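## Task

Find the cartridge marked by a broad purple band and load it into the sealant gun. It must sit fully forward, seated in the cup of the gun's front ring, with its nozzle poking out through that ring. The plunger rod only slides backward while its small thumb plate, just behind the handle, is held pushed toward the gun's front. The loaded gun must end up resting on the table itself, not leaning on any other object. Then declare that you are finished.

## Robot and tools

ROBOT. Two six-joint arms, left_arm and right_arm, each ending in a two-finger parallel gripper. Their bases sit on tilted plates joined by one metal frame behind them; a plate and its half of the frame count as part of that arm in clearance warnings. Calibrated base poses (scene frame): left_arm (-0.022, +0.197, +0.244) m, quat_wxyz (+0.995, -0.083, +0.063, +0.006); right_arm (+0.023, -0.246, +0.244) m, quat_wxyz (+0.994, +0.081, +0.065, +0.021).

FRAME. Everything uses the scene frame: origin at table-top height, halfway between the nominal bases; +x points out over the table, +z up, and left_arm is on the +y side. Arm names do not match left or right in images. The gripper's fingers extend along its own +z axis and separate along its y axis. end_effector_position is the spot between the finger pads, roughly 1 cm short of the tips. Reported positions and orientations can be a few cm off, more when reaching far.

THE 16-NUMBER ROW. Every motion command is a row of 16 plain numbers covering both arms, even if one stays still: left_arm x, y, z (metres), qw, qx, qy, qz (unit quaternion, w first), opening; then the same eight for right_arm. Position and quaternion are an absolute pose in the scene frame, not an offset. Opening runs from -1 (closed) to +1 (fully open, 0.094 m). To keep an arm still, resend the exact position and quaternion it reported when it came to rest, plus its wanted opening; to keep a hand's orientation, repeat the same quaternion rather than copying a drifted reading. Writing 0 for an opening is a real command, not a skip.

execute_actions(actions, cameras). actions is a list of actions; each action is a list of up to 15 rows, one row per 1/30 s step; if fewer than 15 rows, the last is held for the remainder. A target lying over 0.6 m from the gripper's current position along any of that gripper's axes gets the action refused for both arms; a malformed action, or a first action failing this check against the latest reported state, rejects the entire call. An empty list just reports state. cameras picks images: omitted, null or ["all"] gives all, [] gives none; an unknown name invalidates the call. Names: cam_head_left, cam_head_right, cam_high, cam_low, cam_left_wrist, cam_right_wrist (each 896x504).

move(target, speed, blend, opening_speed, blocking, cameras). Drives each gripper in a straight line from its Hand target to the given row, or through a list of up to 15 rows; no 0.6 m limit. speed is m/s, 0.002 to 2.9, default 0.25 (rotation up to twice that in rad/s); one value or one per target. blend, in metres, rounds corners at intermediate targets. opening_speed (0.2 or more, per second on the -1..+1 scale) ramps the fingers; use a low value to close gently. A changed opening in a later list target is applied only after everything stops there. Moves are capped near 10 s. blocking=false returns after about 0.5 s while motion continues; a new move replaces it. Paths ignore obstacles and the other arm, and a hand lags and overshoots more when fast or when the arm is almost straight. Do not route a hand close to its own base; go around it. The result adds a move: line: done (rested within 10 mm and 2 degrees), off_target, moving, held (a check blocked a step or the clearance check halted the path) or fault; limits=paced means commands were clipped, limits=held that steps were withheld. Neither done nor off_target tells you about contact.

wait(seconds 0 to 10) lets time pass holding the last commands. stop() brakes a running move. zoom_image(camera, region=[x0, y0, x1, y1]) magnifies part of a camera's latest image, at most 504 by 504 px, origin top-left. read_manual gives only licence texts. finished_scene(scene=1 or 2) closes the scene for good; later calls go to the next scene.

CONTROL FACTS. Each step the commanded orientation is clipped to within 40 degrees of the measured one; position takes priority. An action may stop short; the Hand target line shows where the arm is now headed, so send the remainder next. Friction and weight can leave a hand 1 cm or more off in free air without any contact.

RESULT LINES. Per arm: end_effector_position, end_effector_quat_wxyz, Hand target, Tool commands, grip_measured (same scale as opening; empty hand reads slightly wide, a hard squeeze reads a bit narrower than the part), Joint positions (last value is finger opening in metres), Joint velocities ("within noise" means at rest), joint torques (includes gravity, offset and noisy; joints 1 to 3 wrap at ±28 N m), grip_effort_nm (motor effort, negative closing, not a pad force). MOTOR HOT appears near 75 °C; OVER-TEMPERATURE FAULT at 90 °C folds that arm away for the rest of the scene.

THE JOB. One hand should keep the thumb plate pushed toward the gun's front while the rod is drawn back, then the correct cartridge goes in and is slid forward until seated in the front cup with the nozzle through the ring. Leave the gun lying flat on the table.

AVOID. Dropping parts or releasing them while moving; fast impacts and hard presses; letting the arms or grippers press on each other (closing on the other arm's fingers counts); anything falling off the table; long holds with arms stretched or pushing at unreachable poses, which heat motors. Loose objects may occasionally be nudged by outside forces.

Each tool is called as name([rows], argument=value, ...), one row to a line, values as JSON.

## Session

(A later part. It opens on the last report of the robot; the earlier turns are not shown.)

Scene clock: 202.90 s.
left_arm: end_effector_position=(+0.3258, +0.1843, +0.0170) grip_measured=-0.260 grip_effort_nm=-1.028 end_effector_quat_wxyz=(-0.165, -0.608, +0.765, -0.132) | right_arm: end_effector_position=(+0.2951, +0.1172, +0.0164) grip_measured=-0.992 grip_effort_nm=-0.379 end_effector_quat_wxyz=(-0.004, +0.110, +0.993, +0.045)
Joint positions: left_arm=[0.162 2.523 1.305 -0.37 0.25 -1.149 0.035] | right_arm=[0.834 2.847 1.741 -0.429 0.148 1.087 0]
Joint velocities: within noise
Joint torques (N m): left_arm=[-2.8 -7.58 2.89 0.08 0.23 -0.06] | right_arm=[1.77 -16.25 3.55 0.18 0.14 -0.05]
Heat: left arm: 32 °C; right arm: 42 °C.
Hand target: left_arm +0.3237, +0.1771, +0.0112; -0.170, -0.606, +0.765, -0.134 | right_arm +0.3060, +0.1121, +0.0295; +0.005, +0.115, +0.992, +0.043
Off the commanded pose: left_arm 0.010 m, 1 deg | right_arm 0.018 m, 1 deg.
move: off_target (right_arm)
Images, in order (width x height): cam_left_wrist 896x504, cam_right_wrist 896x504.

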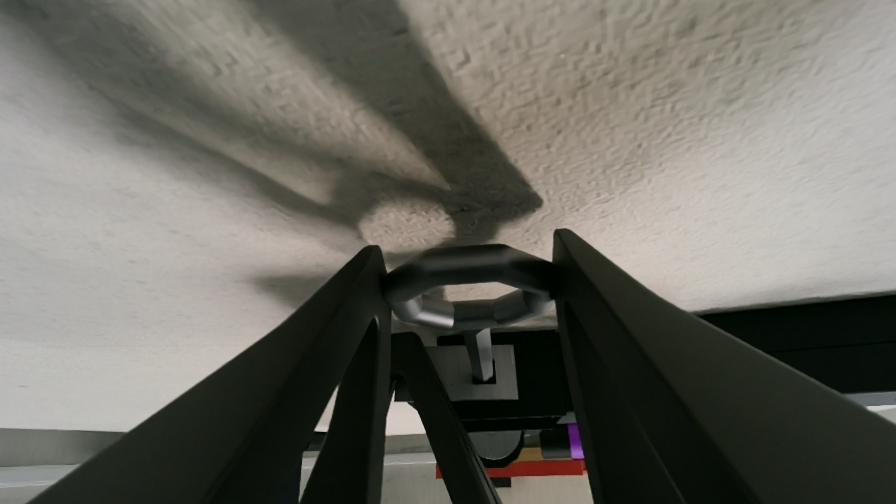

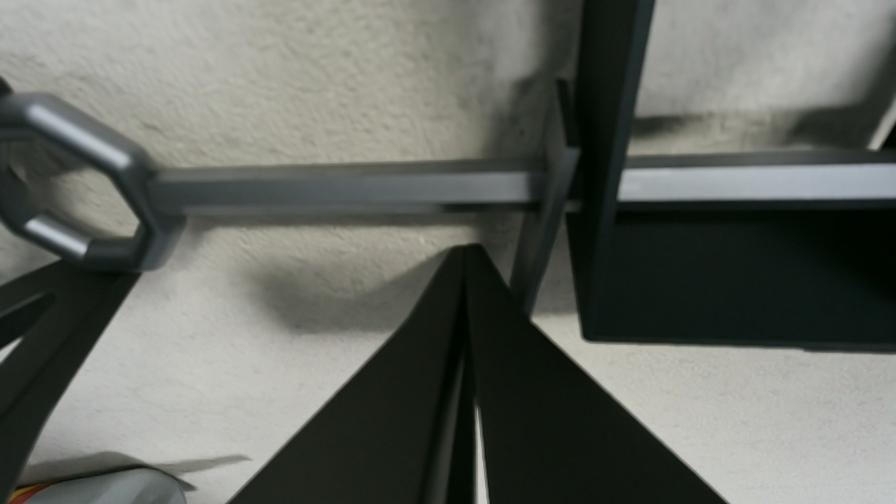

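wait(seconds=0)

zoom_image(camera="cam_low", region=[430, 180, 630, 300])

zoom_image(camera="cam_high", region=[380, 250, 580, 500])

zoom_image(camera="cam_head_right", region=[380, 110, 540, 260])

Scene clock: 208.97 s.
left_arm: end_effector_position=(+0.3258, +0.1843, +0.0170) grip_measured=-0.260 grip_effort_nm=-1.023 end_effector_quat_wxyz=(-0.165, -0.608, +0.765, -0.132) | right_arm: end_effector_position=(+0.2950, +0.1171, +0.0163) grip_measured=-0.992 grip_effort_nm=-0.374 end_effector_quat_wxyz=(-0.004, +0.109, +0.993, +0.045)
Joint positions: left_arm=[0.162 2.523 1.305 -0.37 0.25 -1.149 0.035] | right_arm=[0.834 2.847 1.741 -0.429 0.148 1.087 0]
Joint velocities: within noise
Joint torques (N m): left_arm=[-2.95 -7.61 2.92 0.07 0.21 -0.05] | right_arm=[1.81 -16.38 3.51 0.17 0.14 -0.03]
Heat: left arm: 32 °C; right arm: 46 °C.
Hand target: left_arm +0.3237, +0.1771, +0.0112; -0.170, -0.606, +0.765, -0.134 | right_arm +0.3059, +0.1121, +0.0294; +0.005, +0.115, +0.992, +0.043
Tool commands: left_gripper/opening=-0.4 right_gripper/opening=-1.0
Off the commanded pose: left_arm 0.010 m, 1 deg | right_arm 0.018 m, 1 deg.

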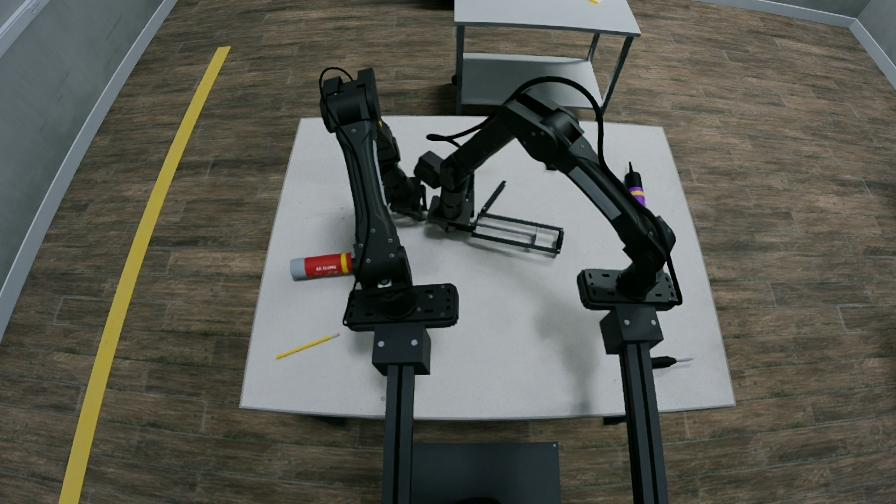

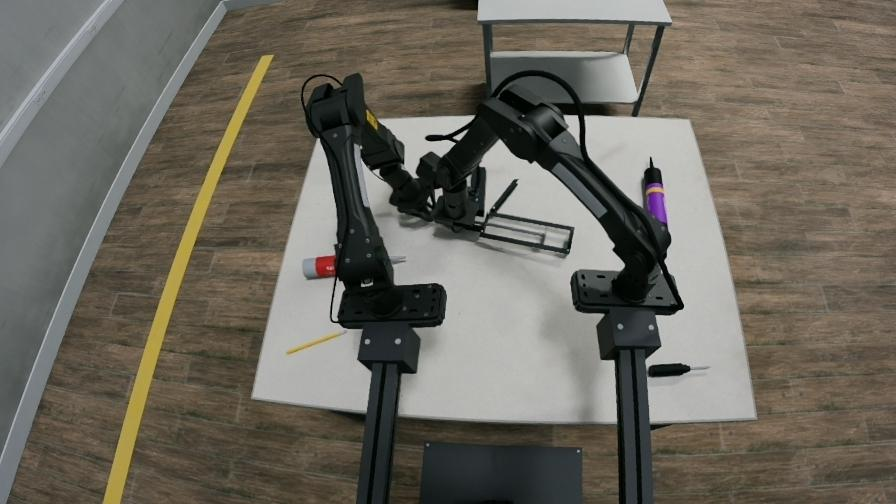

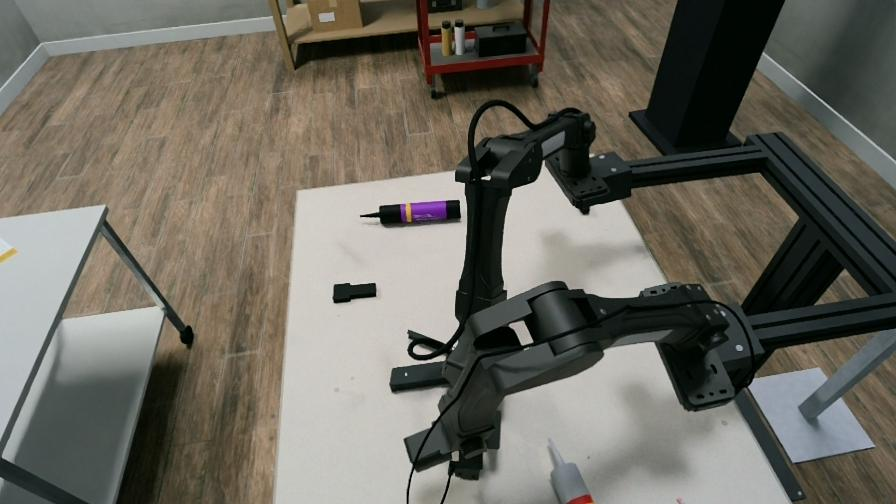

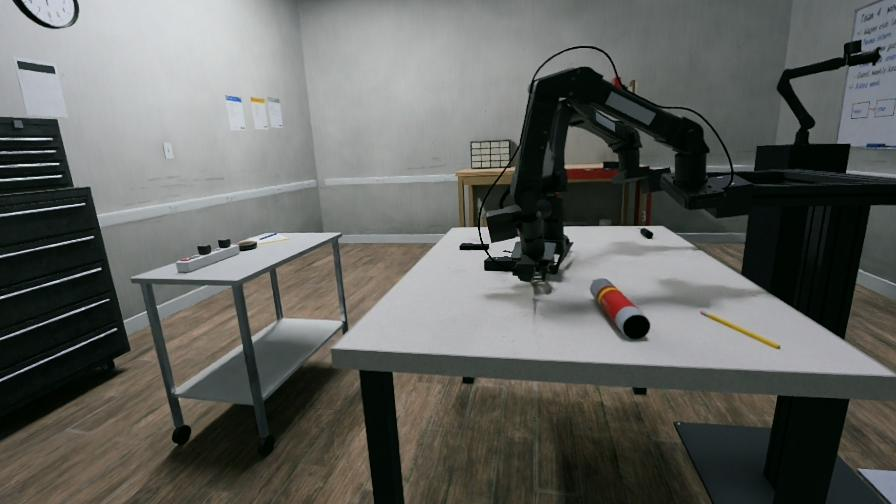

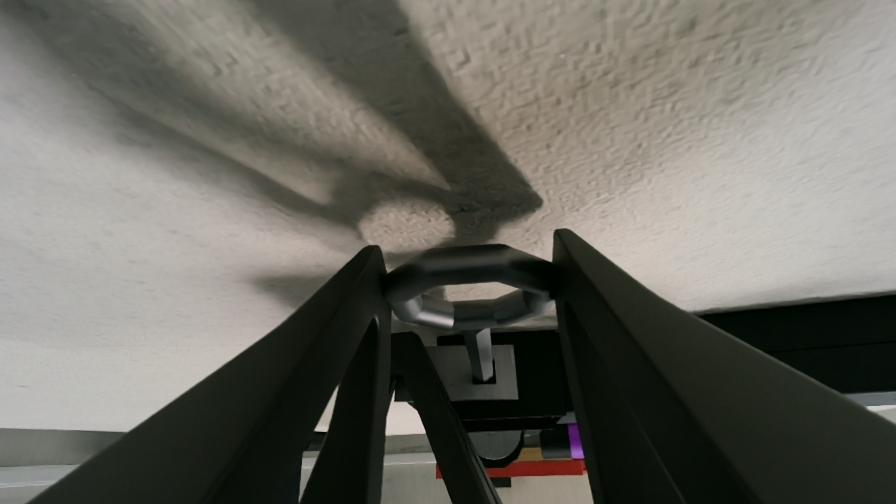

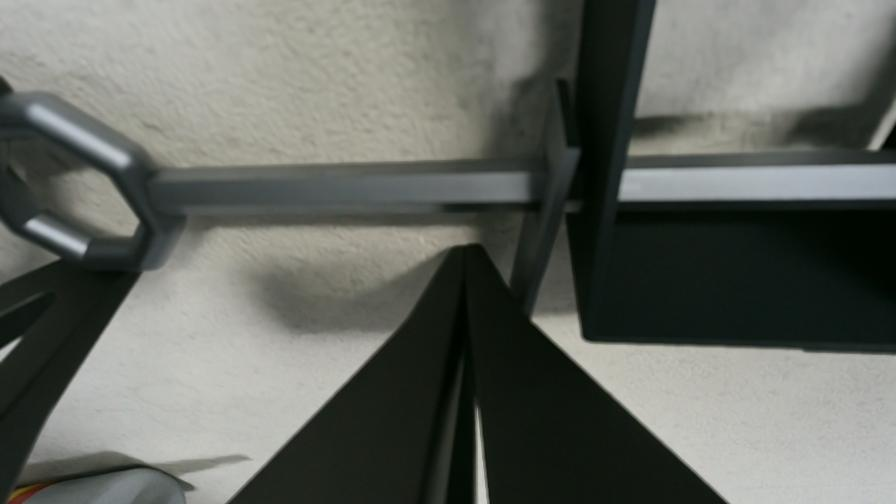

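Scaled by 2.520 from the camera's 896x504 image, which has a finer 1280x720 frame.

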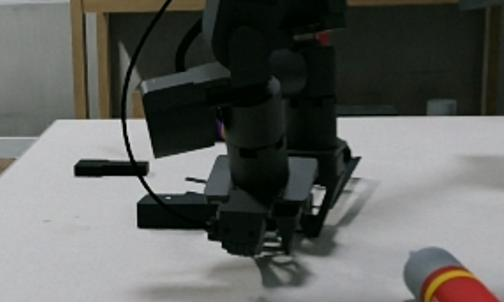

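Scaled by 2.016 from the camera's 896x504 image, which has a finer 1280x720 frame.

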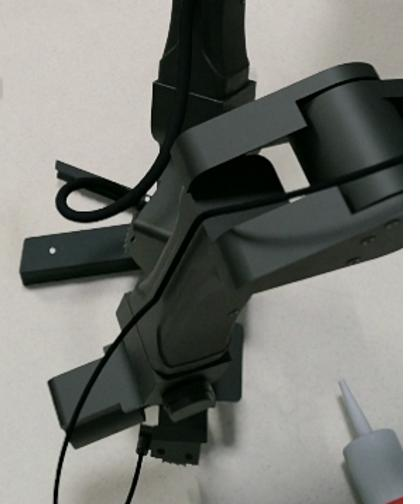

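Scaled by 3.150 from the camera's 896x504 image, which has a finer 1280x720 frame.

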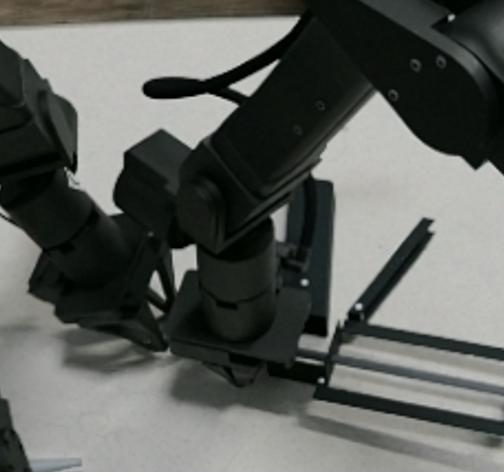

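move([
  [0.3309, 0.2062, 0.011, -0.170, -0.606, 0.765, -0.134, -0.4, 0.306, 0.108, 0.032, 0.005, 0.1152, 0.9923, 0.0433, -1],
], speed=0.04)

Scene clock: 224.57 s.
left_arm: end_effector_position=(+0.3279, +0.1935, +0.0179) grip_measured=-0.260 grip_effort_nm=-1.028 end_effector_quat_wxyz=(-0.180, -0.607, +0.761, -0.143) | right_arm: end_effector_position=(+0.2973, +0.1233, +0.0204) grip_measured=-0.992 grip_effort_nm=-0.374 end_effector_quat_wxyz=(-0.002, +0.110, +0.992, +0.064)
Joint positions: left_arm=[0.2 2.539 1.35 -0.427 0.283 -1.11 0.035] | right_arm=[0.834 2.832 1.721 -0.392 0.131 1.082 0]
Joint velocities: within noise
Joint torques (N m): left_arm=[0.03 -8.16 4.94 -0.08 -0.04 0.3] | right_arm=[1.4 -16.28 3.19 -0.02 0.29 -0.03]
Heat: left arm: 32 °C; right arm: 52 °C.
Hand target: left_arm +0.3305, +0.2061, +0.0113; -0.170, -0.607, +0.765, -0.134 | right_arm +0.3059, +0.1085, +0.0313; +0.005, +0.115, +0.992, +0.044
Off the commanded pose: left_arm 0.015 m, 2 deg | right_arm 0.021 m, 3 deg.
move: off_target (left_arm, right_arm)

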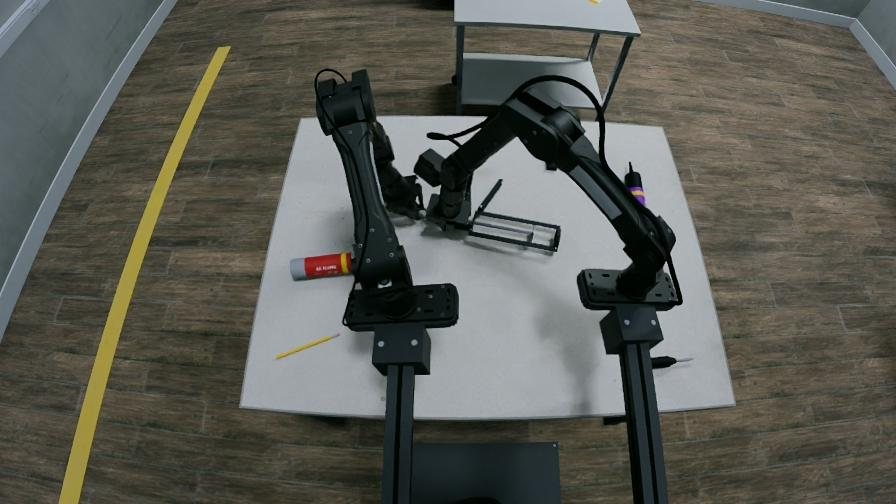

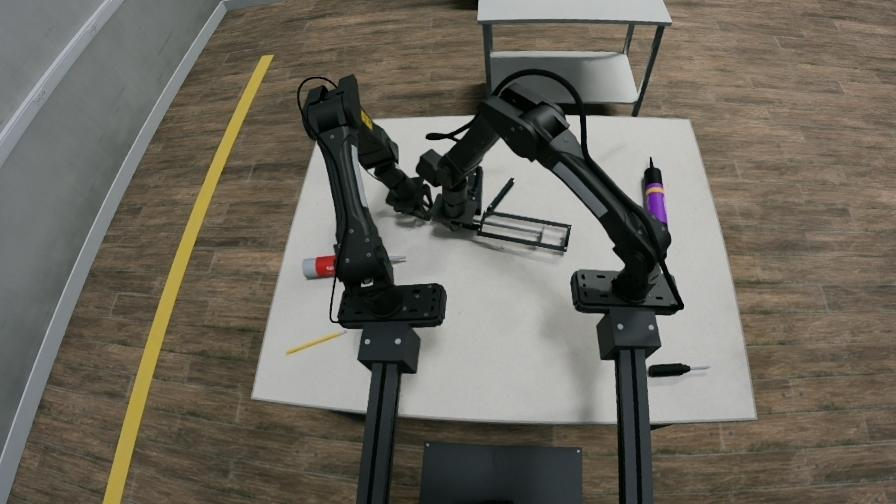

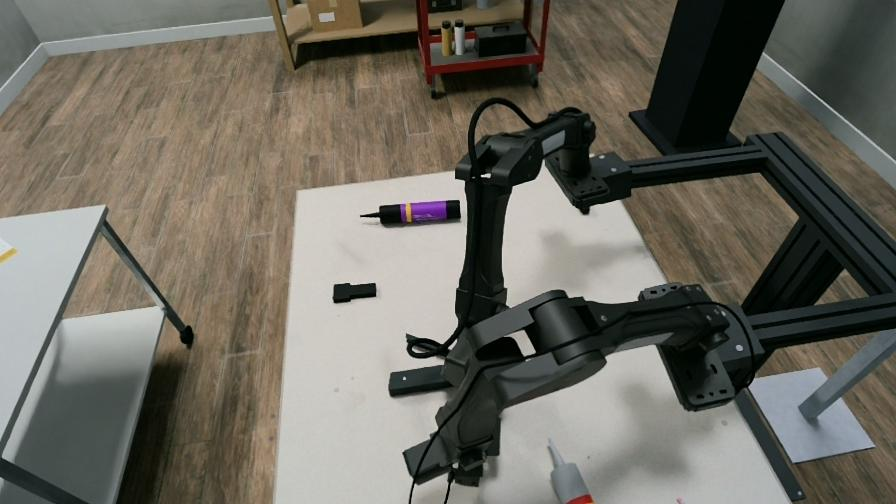

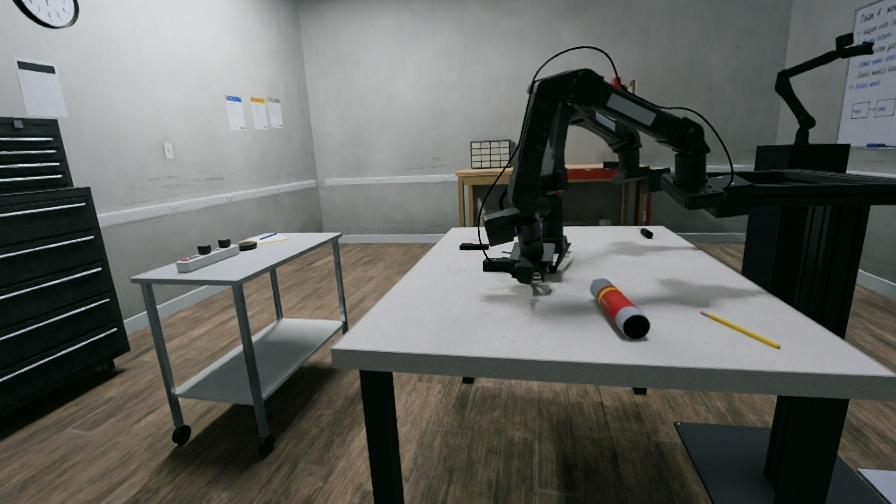

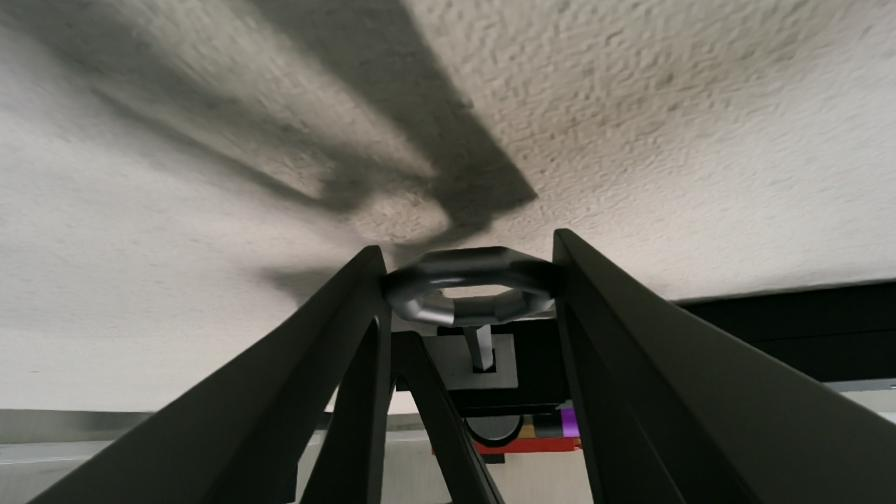

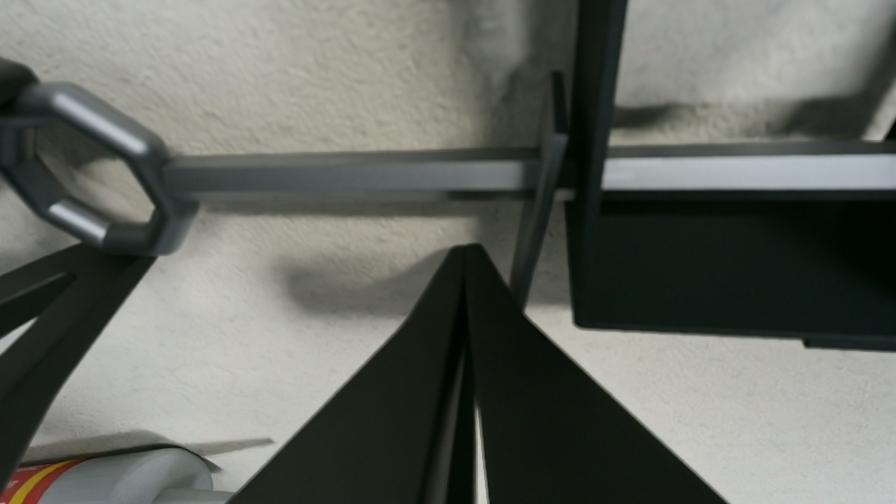

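zoom_image(camera="cam_right_wrist", region=[420, 40, 680, 380])

Scaled by 1.482 from the camera's 896x504 image, which has a finer 1280x720 frame.

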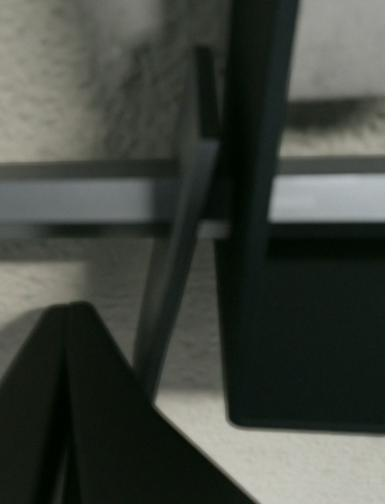

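move([
  [0.3309, 0.2062, 0.011, -0.170, -0.606, 0.765, -0.134, -0.4, 0.303, 0.140, 0.032, 0.005, 0.1152, 0.9923, 0.0433, -1],
  [0.3309, 0.2062, 0.011, -0.170, -0.606, 0.765, -0.134, -0.4, 0.303, 0.137, 0.09, 0.005, 0.1152, 0.9923, 0.0433, -1],
  [0.3309, 0.2062, 0.011, -0.170, -0.606, 0.765, -0.134, -0.4, 0.293, 0.085, 0.10, 0.0, 0.1152, 0.9923, -0.05, 0.5],
], speed=0.15, cameras=["cam_low","cam_high","cam_left_wrist","cam_right_wrist"])

Scene clock: 263.03 s.
left_arm: end_effector_position=(+0.3301, +0.2010, +0.0167) grip_measured=-0.260 grip_effort_nm=-1.028 end_effector_quat_wxyz=(-0.173, -0.607, +0.763, -0.139) | right_arm: end_effector_position=(+0.2854, +0.0830, +0.0813) grip_measured=+0.497 grip_effort_nm=0.173 end_effector_quat_wxyz=(-0.015, +0.111, +0.992, -0.055)
Joint positions: left_arm=[0.211 2.539 1.358 -0.428 0.269 -1.098 0.035] | right_arm=[0.868 2.711 1.764 -0.78 0.233 1.162 0.07]
Joint velocities: within noise
Joint torques (N m): left_arm=[-0.87 -8.06 4.44 -0.09 0.05 0.15] | right_arm=[3.36 -16.5 4.44 -0.2 0.22 0.1]
Heat: left arm: 35 °C; right arm: 60 °C.
Hand target: left_arm +0.3307, +0.2061, +0.0111; -0.170, -0.606, +0.765, -0.134 | right_arm +0.2928, +0.0850, +0.0994; +0.000, +0.115, +0.992, -0.050
Off the commanded pose: left_arm 0.008 m, 1 deg | right_arm 0.020 m, 2 deg.
move: off_target (right_arm); target 3's new opening was sent with right_arm's hand 0.020 m and 2 deg from that target
Images, in order (width x height): cam_high 896x504, cam_low 896x504, cam_left_wrist 896x504, cam_right_wrist 896x504.

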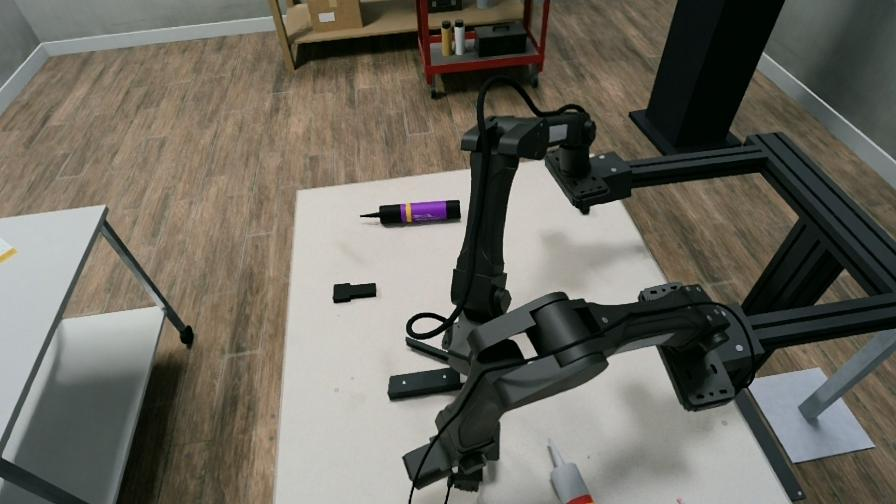

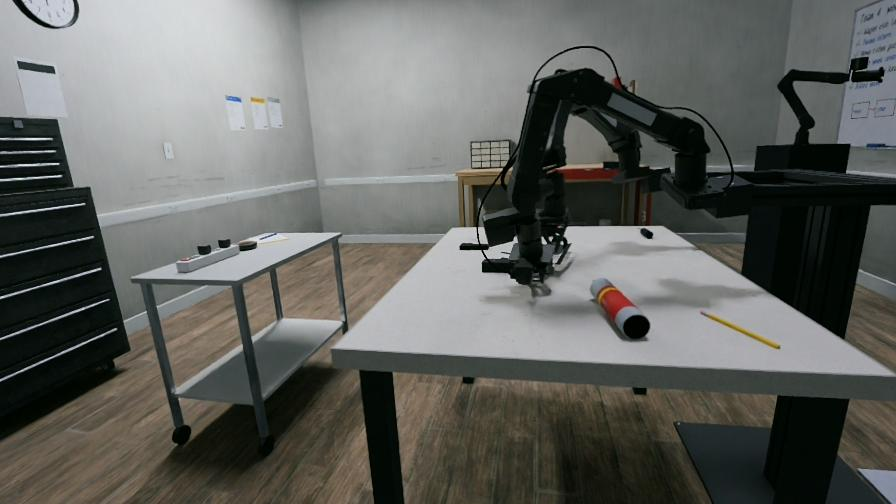

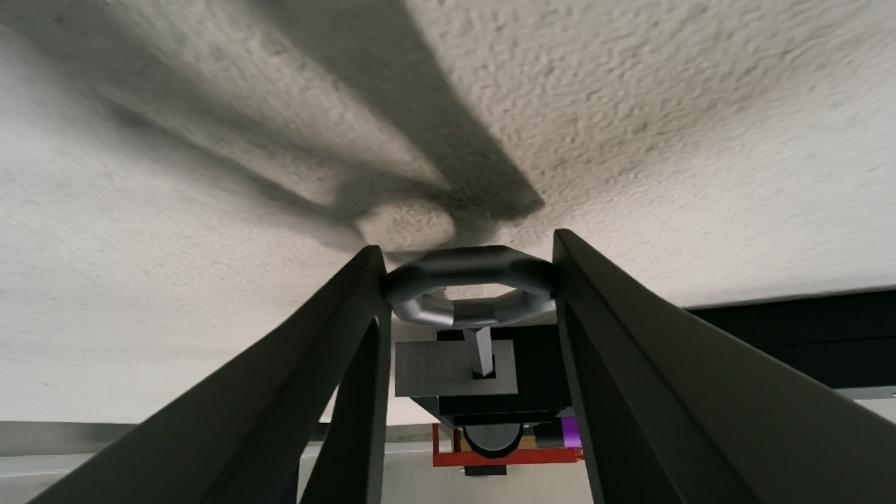

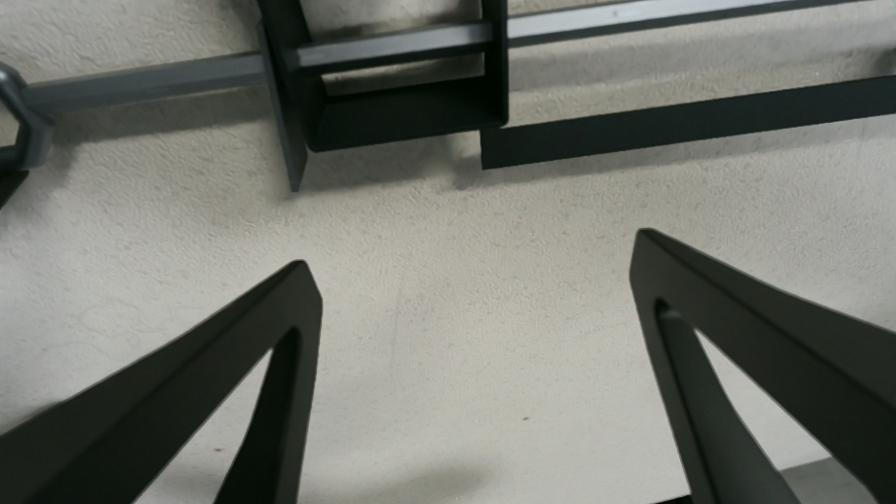

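move(target=[0.3309, 0.2062, 0.011, -0.170, -0.606, 0.765, -0.134, -0.4, 0.22, -0.25, 0.25, 0.0, 0.1152, 0.9923, -0.05, 0.5], speed=0.4, cameras=["cam_high","cam_head_right"])

zoom_image(camera="cam_high", region=[380, 250, 560, 450])

Scene clock: 270.60 s.
left_arm: end_effector_position=(+0.3301, +0.2010, +0.0167) grip_measured=-0.260 grip_effort_nm=-1.023 end_effector_quat_wxyz=(-0.173, -0.607, +0.763, -0.139) | right_arm: end_effector_position=(+0.2209, -0.2483, +0.2471) grip_measured=+0.497 grip_effort_nm=0.173 end_effector_quat_wxyz=(-0.001, +0.112, +0.992, -0.052)
Joint positions: left_arm=[0.211 2.539 1.358 -0.428 0.269 -1.098 0.035] | right_arm=[0.212 1.288 0.637 -0.868 0.285 0.48 0.07]
Joint velocities: within noise
Joint torques (N m): left_arm=[-0.99 -8.02 4.38 -0.1 0.04 0.16] | right_arm=[0.06 -4.9 5.78 0.03 0.05 -0.07]
Heat: left arm: 35 °C; right arm: 56 °C.
Hand target: left_arm +0.3307, +0.2061, +0.0111; -0.170, -0.606, +0.765, -0.134 | right_arm +0.2201, -0.2500, +0.2499; +0.000, +0.115, +0.992, -0.050
Off the commanded pose: left_arm 0.008 m, 1 deg | right_arm 0.003 m, 0 deg.
move: done
Images, in order (width x height): cam_head_right 896x504, cam_high 896x504.

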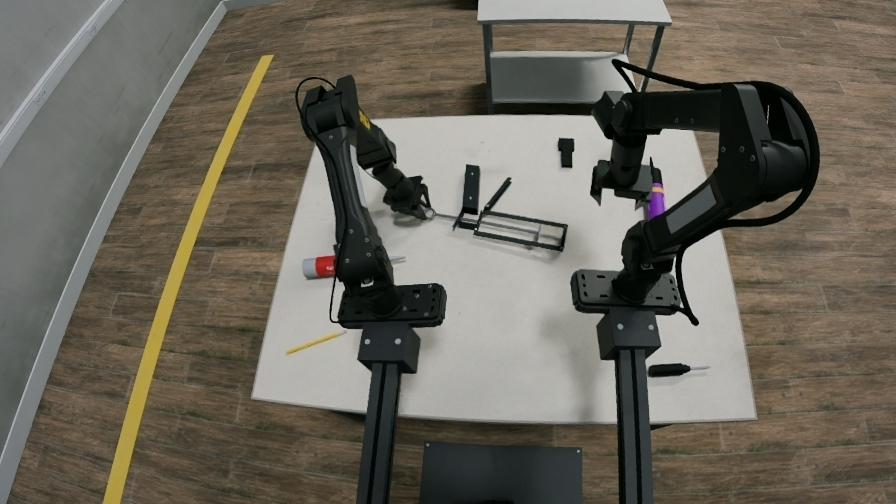

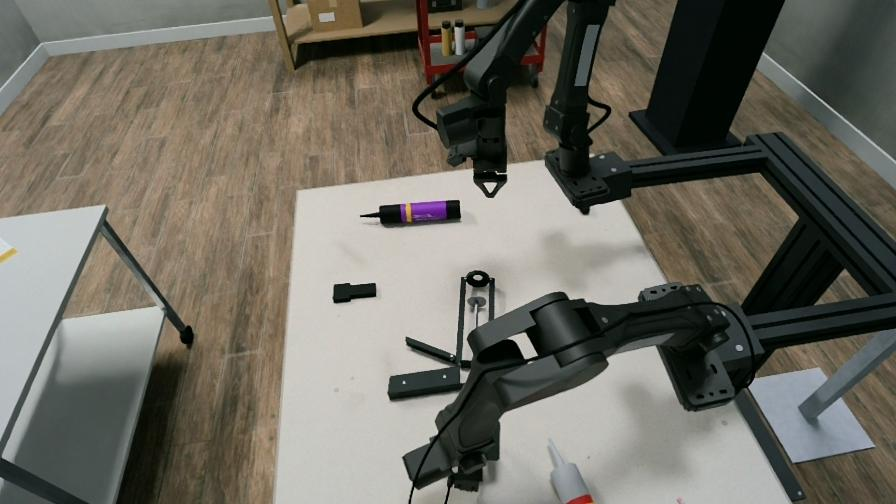

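Scaled by 2.520 from the camera's 896x504 image, which has a finer 1280x720 frame.

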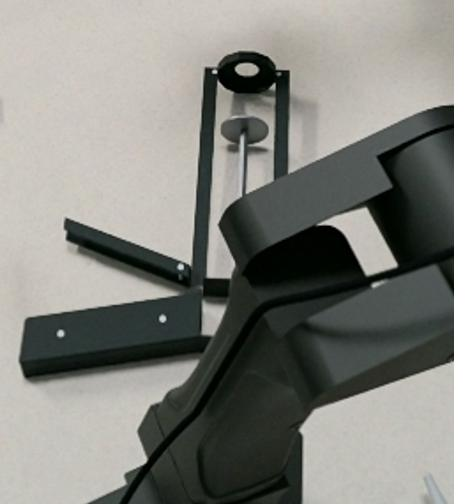

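move([
  [0.3309, 0.2062, 0.011, -0.170, -0.606, 0.765, -0.134, -0.4, 0.300, 0.07, 0.15, -0.007, 0.1151, 0.9914, -0.0606, 0.66],
  [0.3309, 0.2062, 0.011, -0.170, -0.606, 0.765, -0.134, -0.4, 0.307, 0.094, 0.060, -0.007, 0.1151, 0.9914, -0.0606, 0.66],
], speed=0.25, cameras=["cam_left_wrist","cam_right_wrist"])

Scene clock: 286.57 s.
left_arm: end_effector_position=(+0.3301, +0.2010, +0.0167) grip_measured=-0.260 grip_effort_nm=-1.038 end_effector_quat_wxyz=(-0.173, -0.607, +0.763, -0.139) | right_arm: end_effector_position=(+0.2989, +0.0897, +0.0588) grip_measured=+0.657 grip_effort_nm=0.173 end_effector_quat_wxyz=(-0.013, +0.108, +0.992, -0.070)
Joint positions: left_arm=[0.211 2.539 1.358 -0.428 0.269 -1.098 0.035] | right_arm=[0.852 2.836 1.928 -0.84 0.256 1.146 0.078]
Joint velocities: within noise
Joint torques (N m): left_arm=[-1.03 -7.97 4.44 -0.11 0.04 0.19] | right_arm=[2.37 -12.89 6.69 0.05 0.05 0.04]
Heat: left arm: 35 °C; right arm: 47 °C.
Hand target: left_arm +0.3307, +0.2061, +0.0111; -0.170, -0.606, +0.765, -0.134 | right_arm +0.3069, +0.0938, +0.0601; -0.007, +0.115, +0.991, -0.061
Off the commanded pose: left_arm 0.008 m, 1 deg | right_arm 0.009 m, 2 deg.
move: done
Images, in order (width x height): cam_left_wrist 896x504, cam_right_wrist 896x504.

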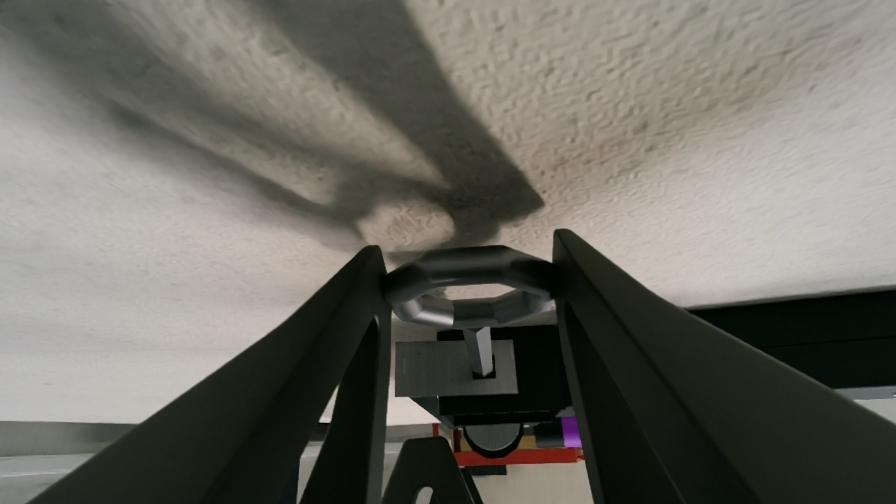

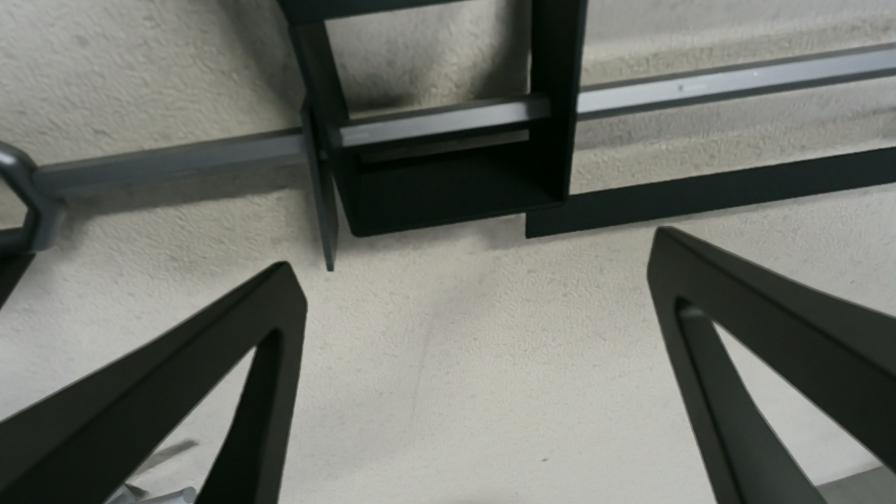

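move([
  [0.3309, 0.2062, 0.011, -0.170, -0.606, 0.765, -0.134, -0.4, 0.313, 0.092, 0.05, -0.007, 0.1151, 0.9914, -0.0606, 0.66],
  [0.3309, 0.2062, 0.011, -0.170, -0.606, 0.765, -0.134, -0.4, 0.313, 0.092, 0.028, -0.007, 0.1151, 0.9914, -0.0606, 0.66],
], speed=0.1, cameras=["cam_left_wrist","cam_right_wrist"])

Scene clock: 295.93 s.
left_arm: end_effector_position=(+0.3301, +0.2010, +0.0167) grip_measured=-0.260 grip_effort_nm=-1.028 end_effector_quat_wxyz=(-0.173, -0.607, +0.763, -0.139) | right_arm: end_effector_position=(+0.3059, +0.0880, +0.0306) grip_measured=+0.657 grip_effort_nm=0.168 end_effector_quat_wxyz=(-0.014, +0.110, +0.991, -0.068)
Joint positions: left_arm=[0.211 2.539 1.358 -0.428 0.269 -1.098 0.035] | right_arm=[0.823 2.918 1.982 -0.804 0.256 1.121 0.078]
Joint velocities: within noise
Joint torques (N m): left_arm=[-1.06 -8.08 4.37 -0.11 0.06 0.18] | right_arm=[2.5 -12.12 6.68 0.11 0.08 -0.02]
Heat: left arm: 35 °C; right arm: 48 °C.
Hand target: left_arm +0.3307, +0.2061, +0.0111; -0.170, -0.606, +0.765, -0.134 | right_arm +0.3129, +0.0918, +0.0282; -0.007, +0.115, +0.991, -0.061
Off the commanded pose: left_arm 0.008 m, 1 deg | right_arm 0.009 m, 1 deg.
move: done
Images, in order (width x height): cam_left_wrist 896x504, cam_right_wrist 896x504.

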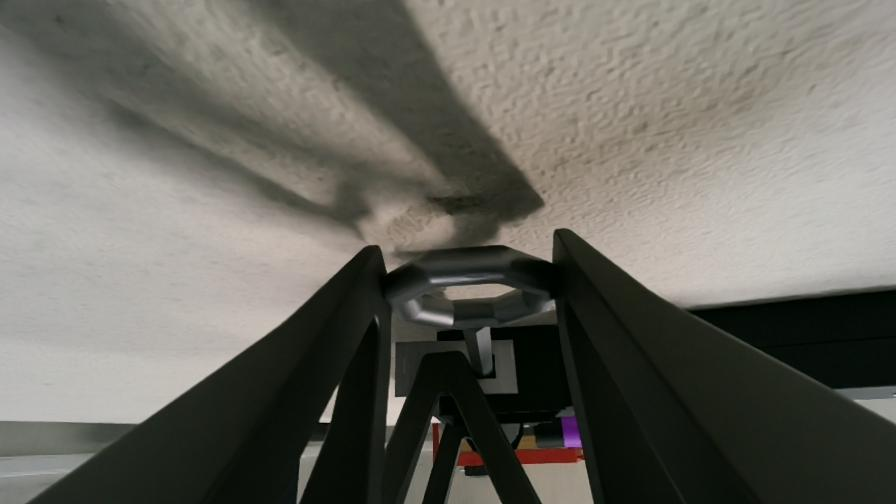

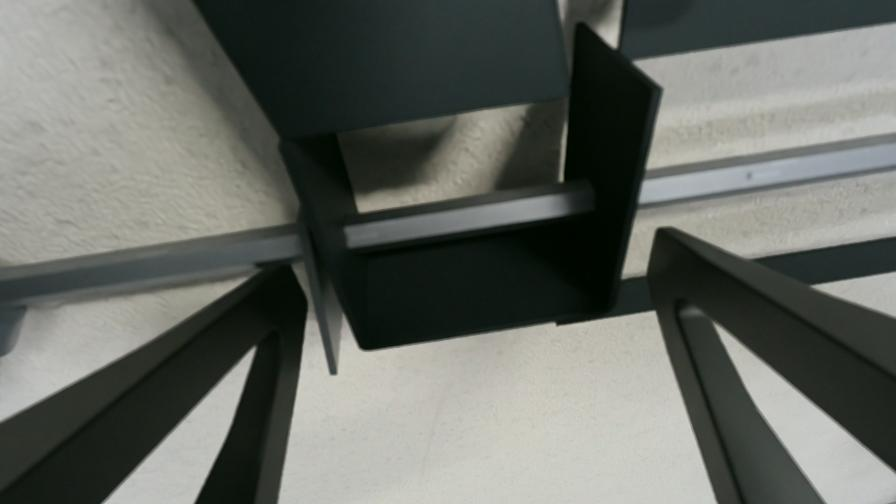

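move([
  [0.3309, 0.2062, 0.011, -0.170, -0.606, 0.765, -0.134, -0.4, 0.313, 0.092, 0.024, -0.007, 0.1151, 0.9914, -0.0606, 0.66],
  [0.3309, 0.2062, 0.011, -0.170, -0.606, 0.765, -0.134, -0.4, 0.313, 0.092, 0.024, -0.007, 0.1151, 0.9914, -0.0606, 0.05],
], speed=0.1, opening_speed=0.4, cameras=["cam_left_wrist","cam_right_wrist"])

Scene clock: 302.37 s.
left_arm: end_effector_position=(+0.3301, +0.2012, +0.0167) grip_measured=-0.260 grip_effort_nm=-1.028 end_effector_quat_wxyz=(-0.173, -0.607, +0.763, -0.139) | right_arm: end_effector_position=(+0.3069, +0.0889, +0.0295) grip_measured=+0.177 grip_effort_nm=-1.004 end_effector_quat_wxyz=(-0.014, +0.107, +0.992, -0.066)
Joint positions: left_arm=[0.211 2.539 1.358 -0.428 0.268 -1.097 0.035] | right_arm=[0.822 2.922 1.988 -0.801 0.255 1.113 0.055]
Joint velocities: within noise
Joint torques (N m): left_arm=[-0.95 -8.08 4.41 -0.1 0.07 0.14] | right_arm=[2.55 -11.59 6.82 0.11 0.1 0.07]
Heat: left arm: 35 °C; right arm: 48 °C.
Hand target: left_arm +0.3307, +0.2061, +0.0111; -0.170, -0.606, +0.765, -0.134 | right_arm +0.3129, +0.0919, +0.0243; -0.007, +0.115, +0.991, -0.060
Off the commanded pose: left_arm 0.008 m, 1 deg | right_arm 0.009 m, 1 deg.
move: done
Images, in order (width x height): cam_left_wrist 896x504, cam_right_wrist 896x504.

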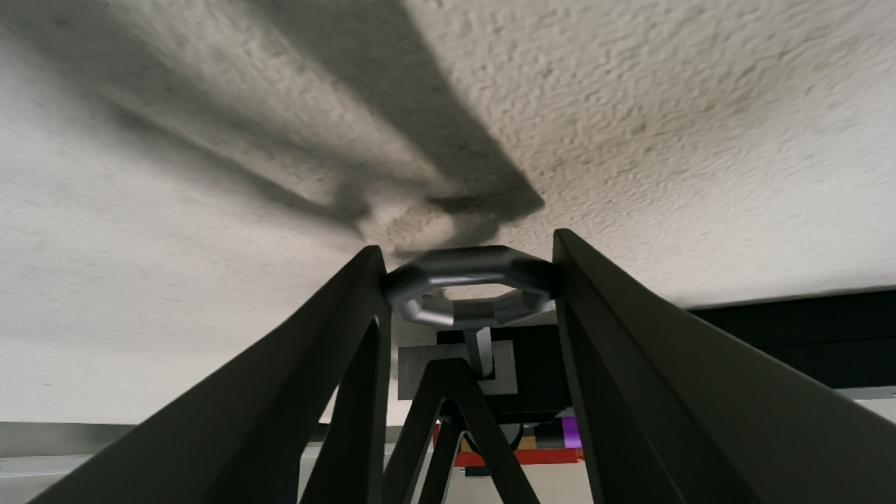

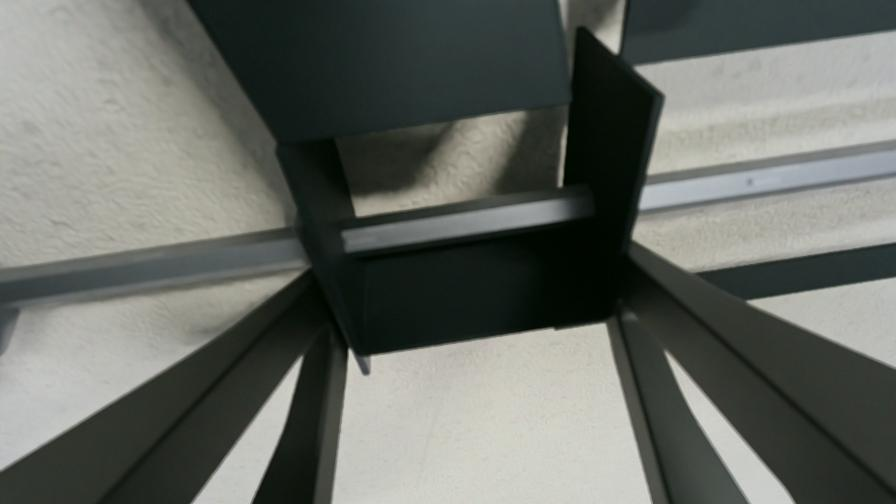

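move([
  [0.3375, 0.2355, 0.012, -0.170, -0.606, 0.765, -0.134, -0.4, 0.313, 0.092, 0.024, -0.007, 0.1151, 0.9914, -0.0606, 0.05],
], speed=0.06, cameras=["cam_left_wrist","cam_right_wrist","cam_high"])

Scene clock: 305.10 s.
left_arm: end_effector_position=(+0.3358, +0.2259, +0.0172) grip_measured=-0.260 grip_effort_nm=-1.028 end_effector_quat_wxyz=(-0.175, -0.607, +0.763, -0.141) | right_arm: end_effector_position=(+0.3077, +0.0905, +0.0299) grip_measured=+0.176 grip_effort_nm=-1.009 end_effector_quat_wxyz=(-0.014, +0.107, +0.992, -0.064)
Joint positions: left_arm=[0.271 2.554 1.428 -0.503 0.27 -1.035 0.035] | right_arm=[0.822 2.922 1.991 -0.799 0.252 1.111 0.055]
Joint velocities: within noise
Joint torques (N m): left_arm=[-0.28 -8.42 5.22 -0.19 0 0.24] | right_arm=[2.45 -11.64 6.57 0.11 0.11 0.07]
Heat: left arm: 35 °C; right arm: 49 °C.
Hand target: left_arm +0.3373, +0.2354, +0.0122; -0.170, -0.606, +0.765, -0.134 | right_arm +0.3129, +0.0919, +0.0242; -0.007, +0.115, +0.991, -0.060
Off the commanded pose: left_arm 0.011 m, 1 deg | right_arm 0.008 m, 1 deg.
move: off_target (left_arm)
Images, in order (width x height): cam_high 896x504, cam_left_wrist 896x504, cam_right_wrist 896x504.

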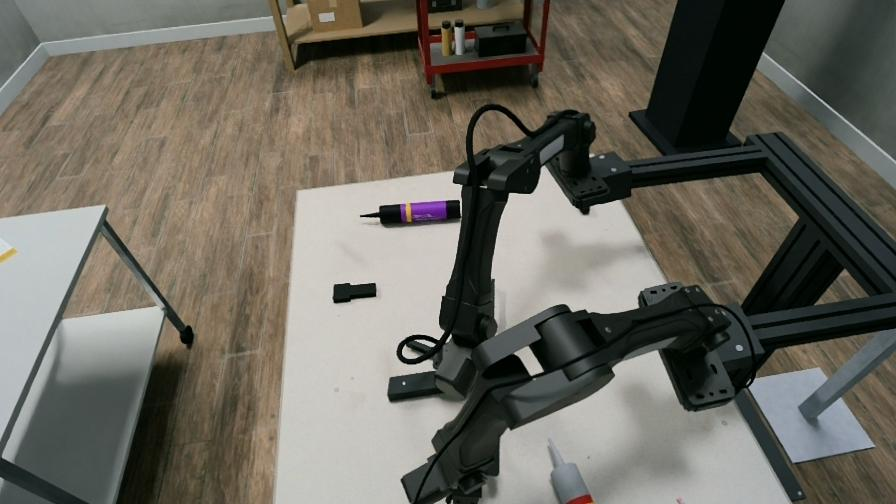

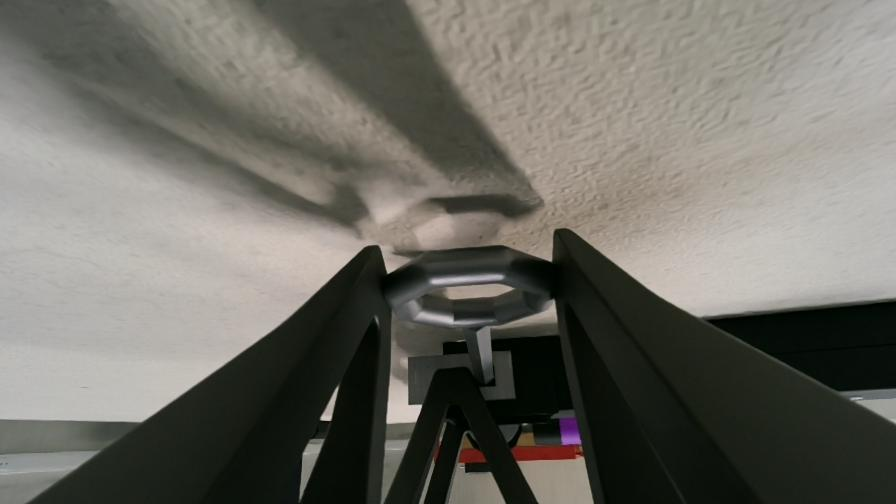

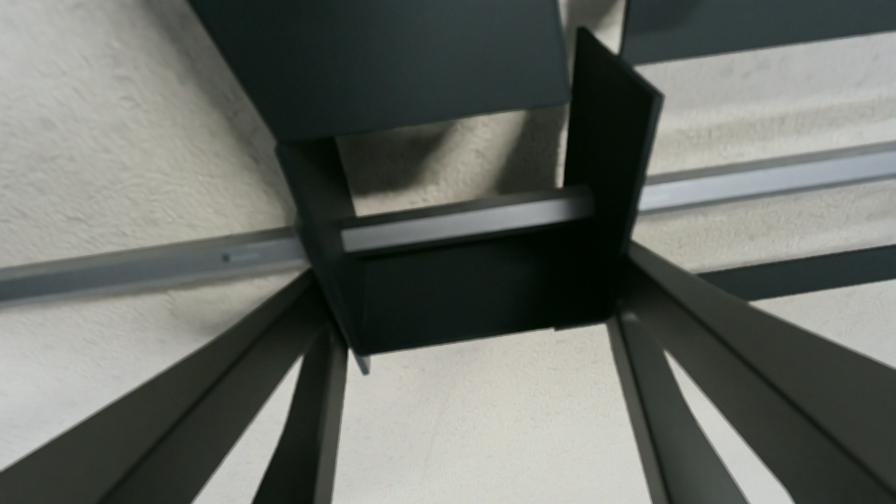

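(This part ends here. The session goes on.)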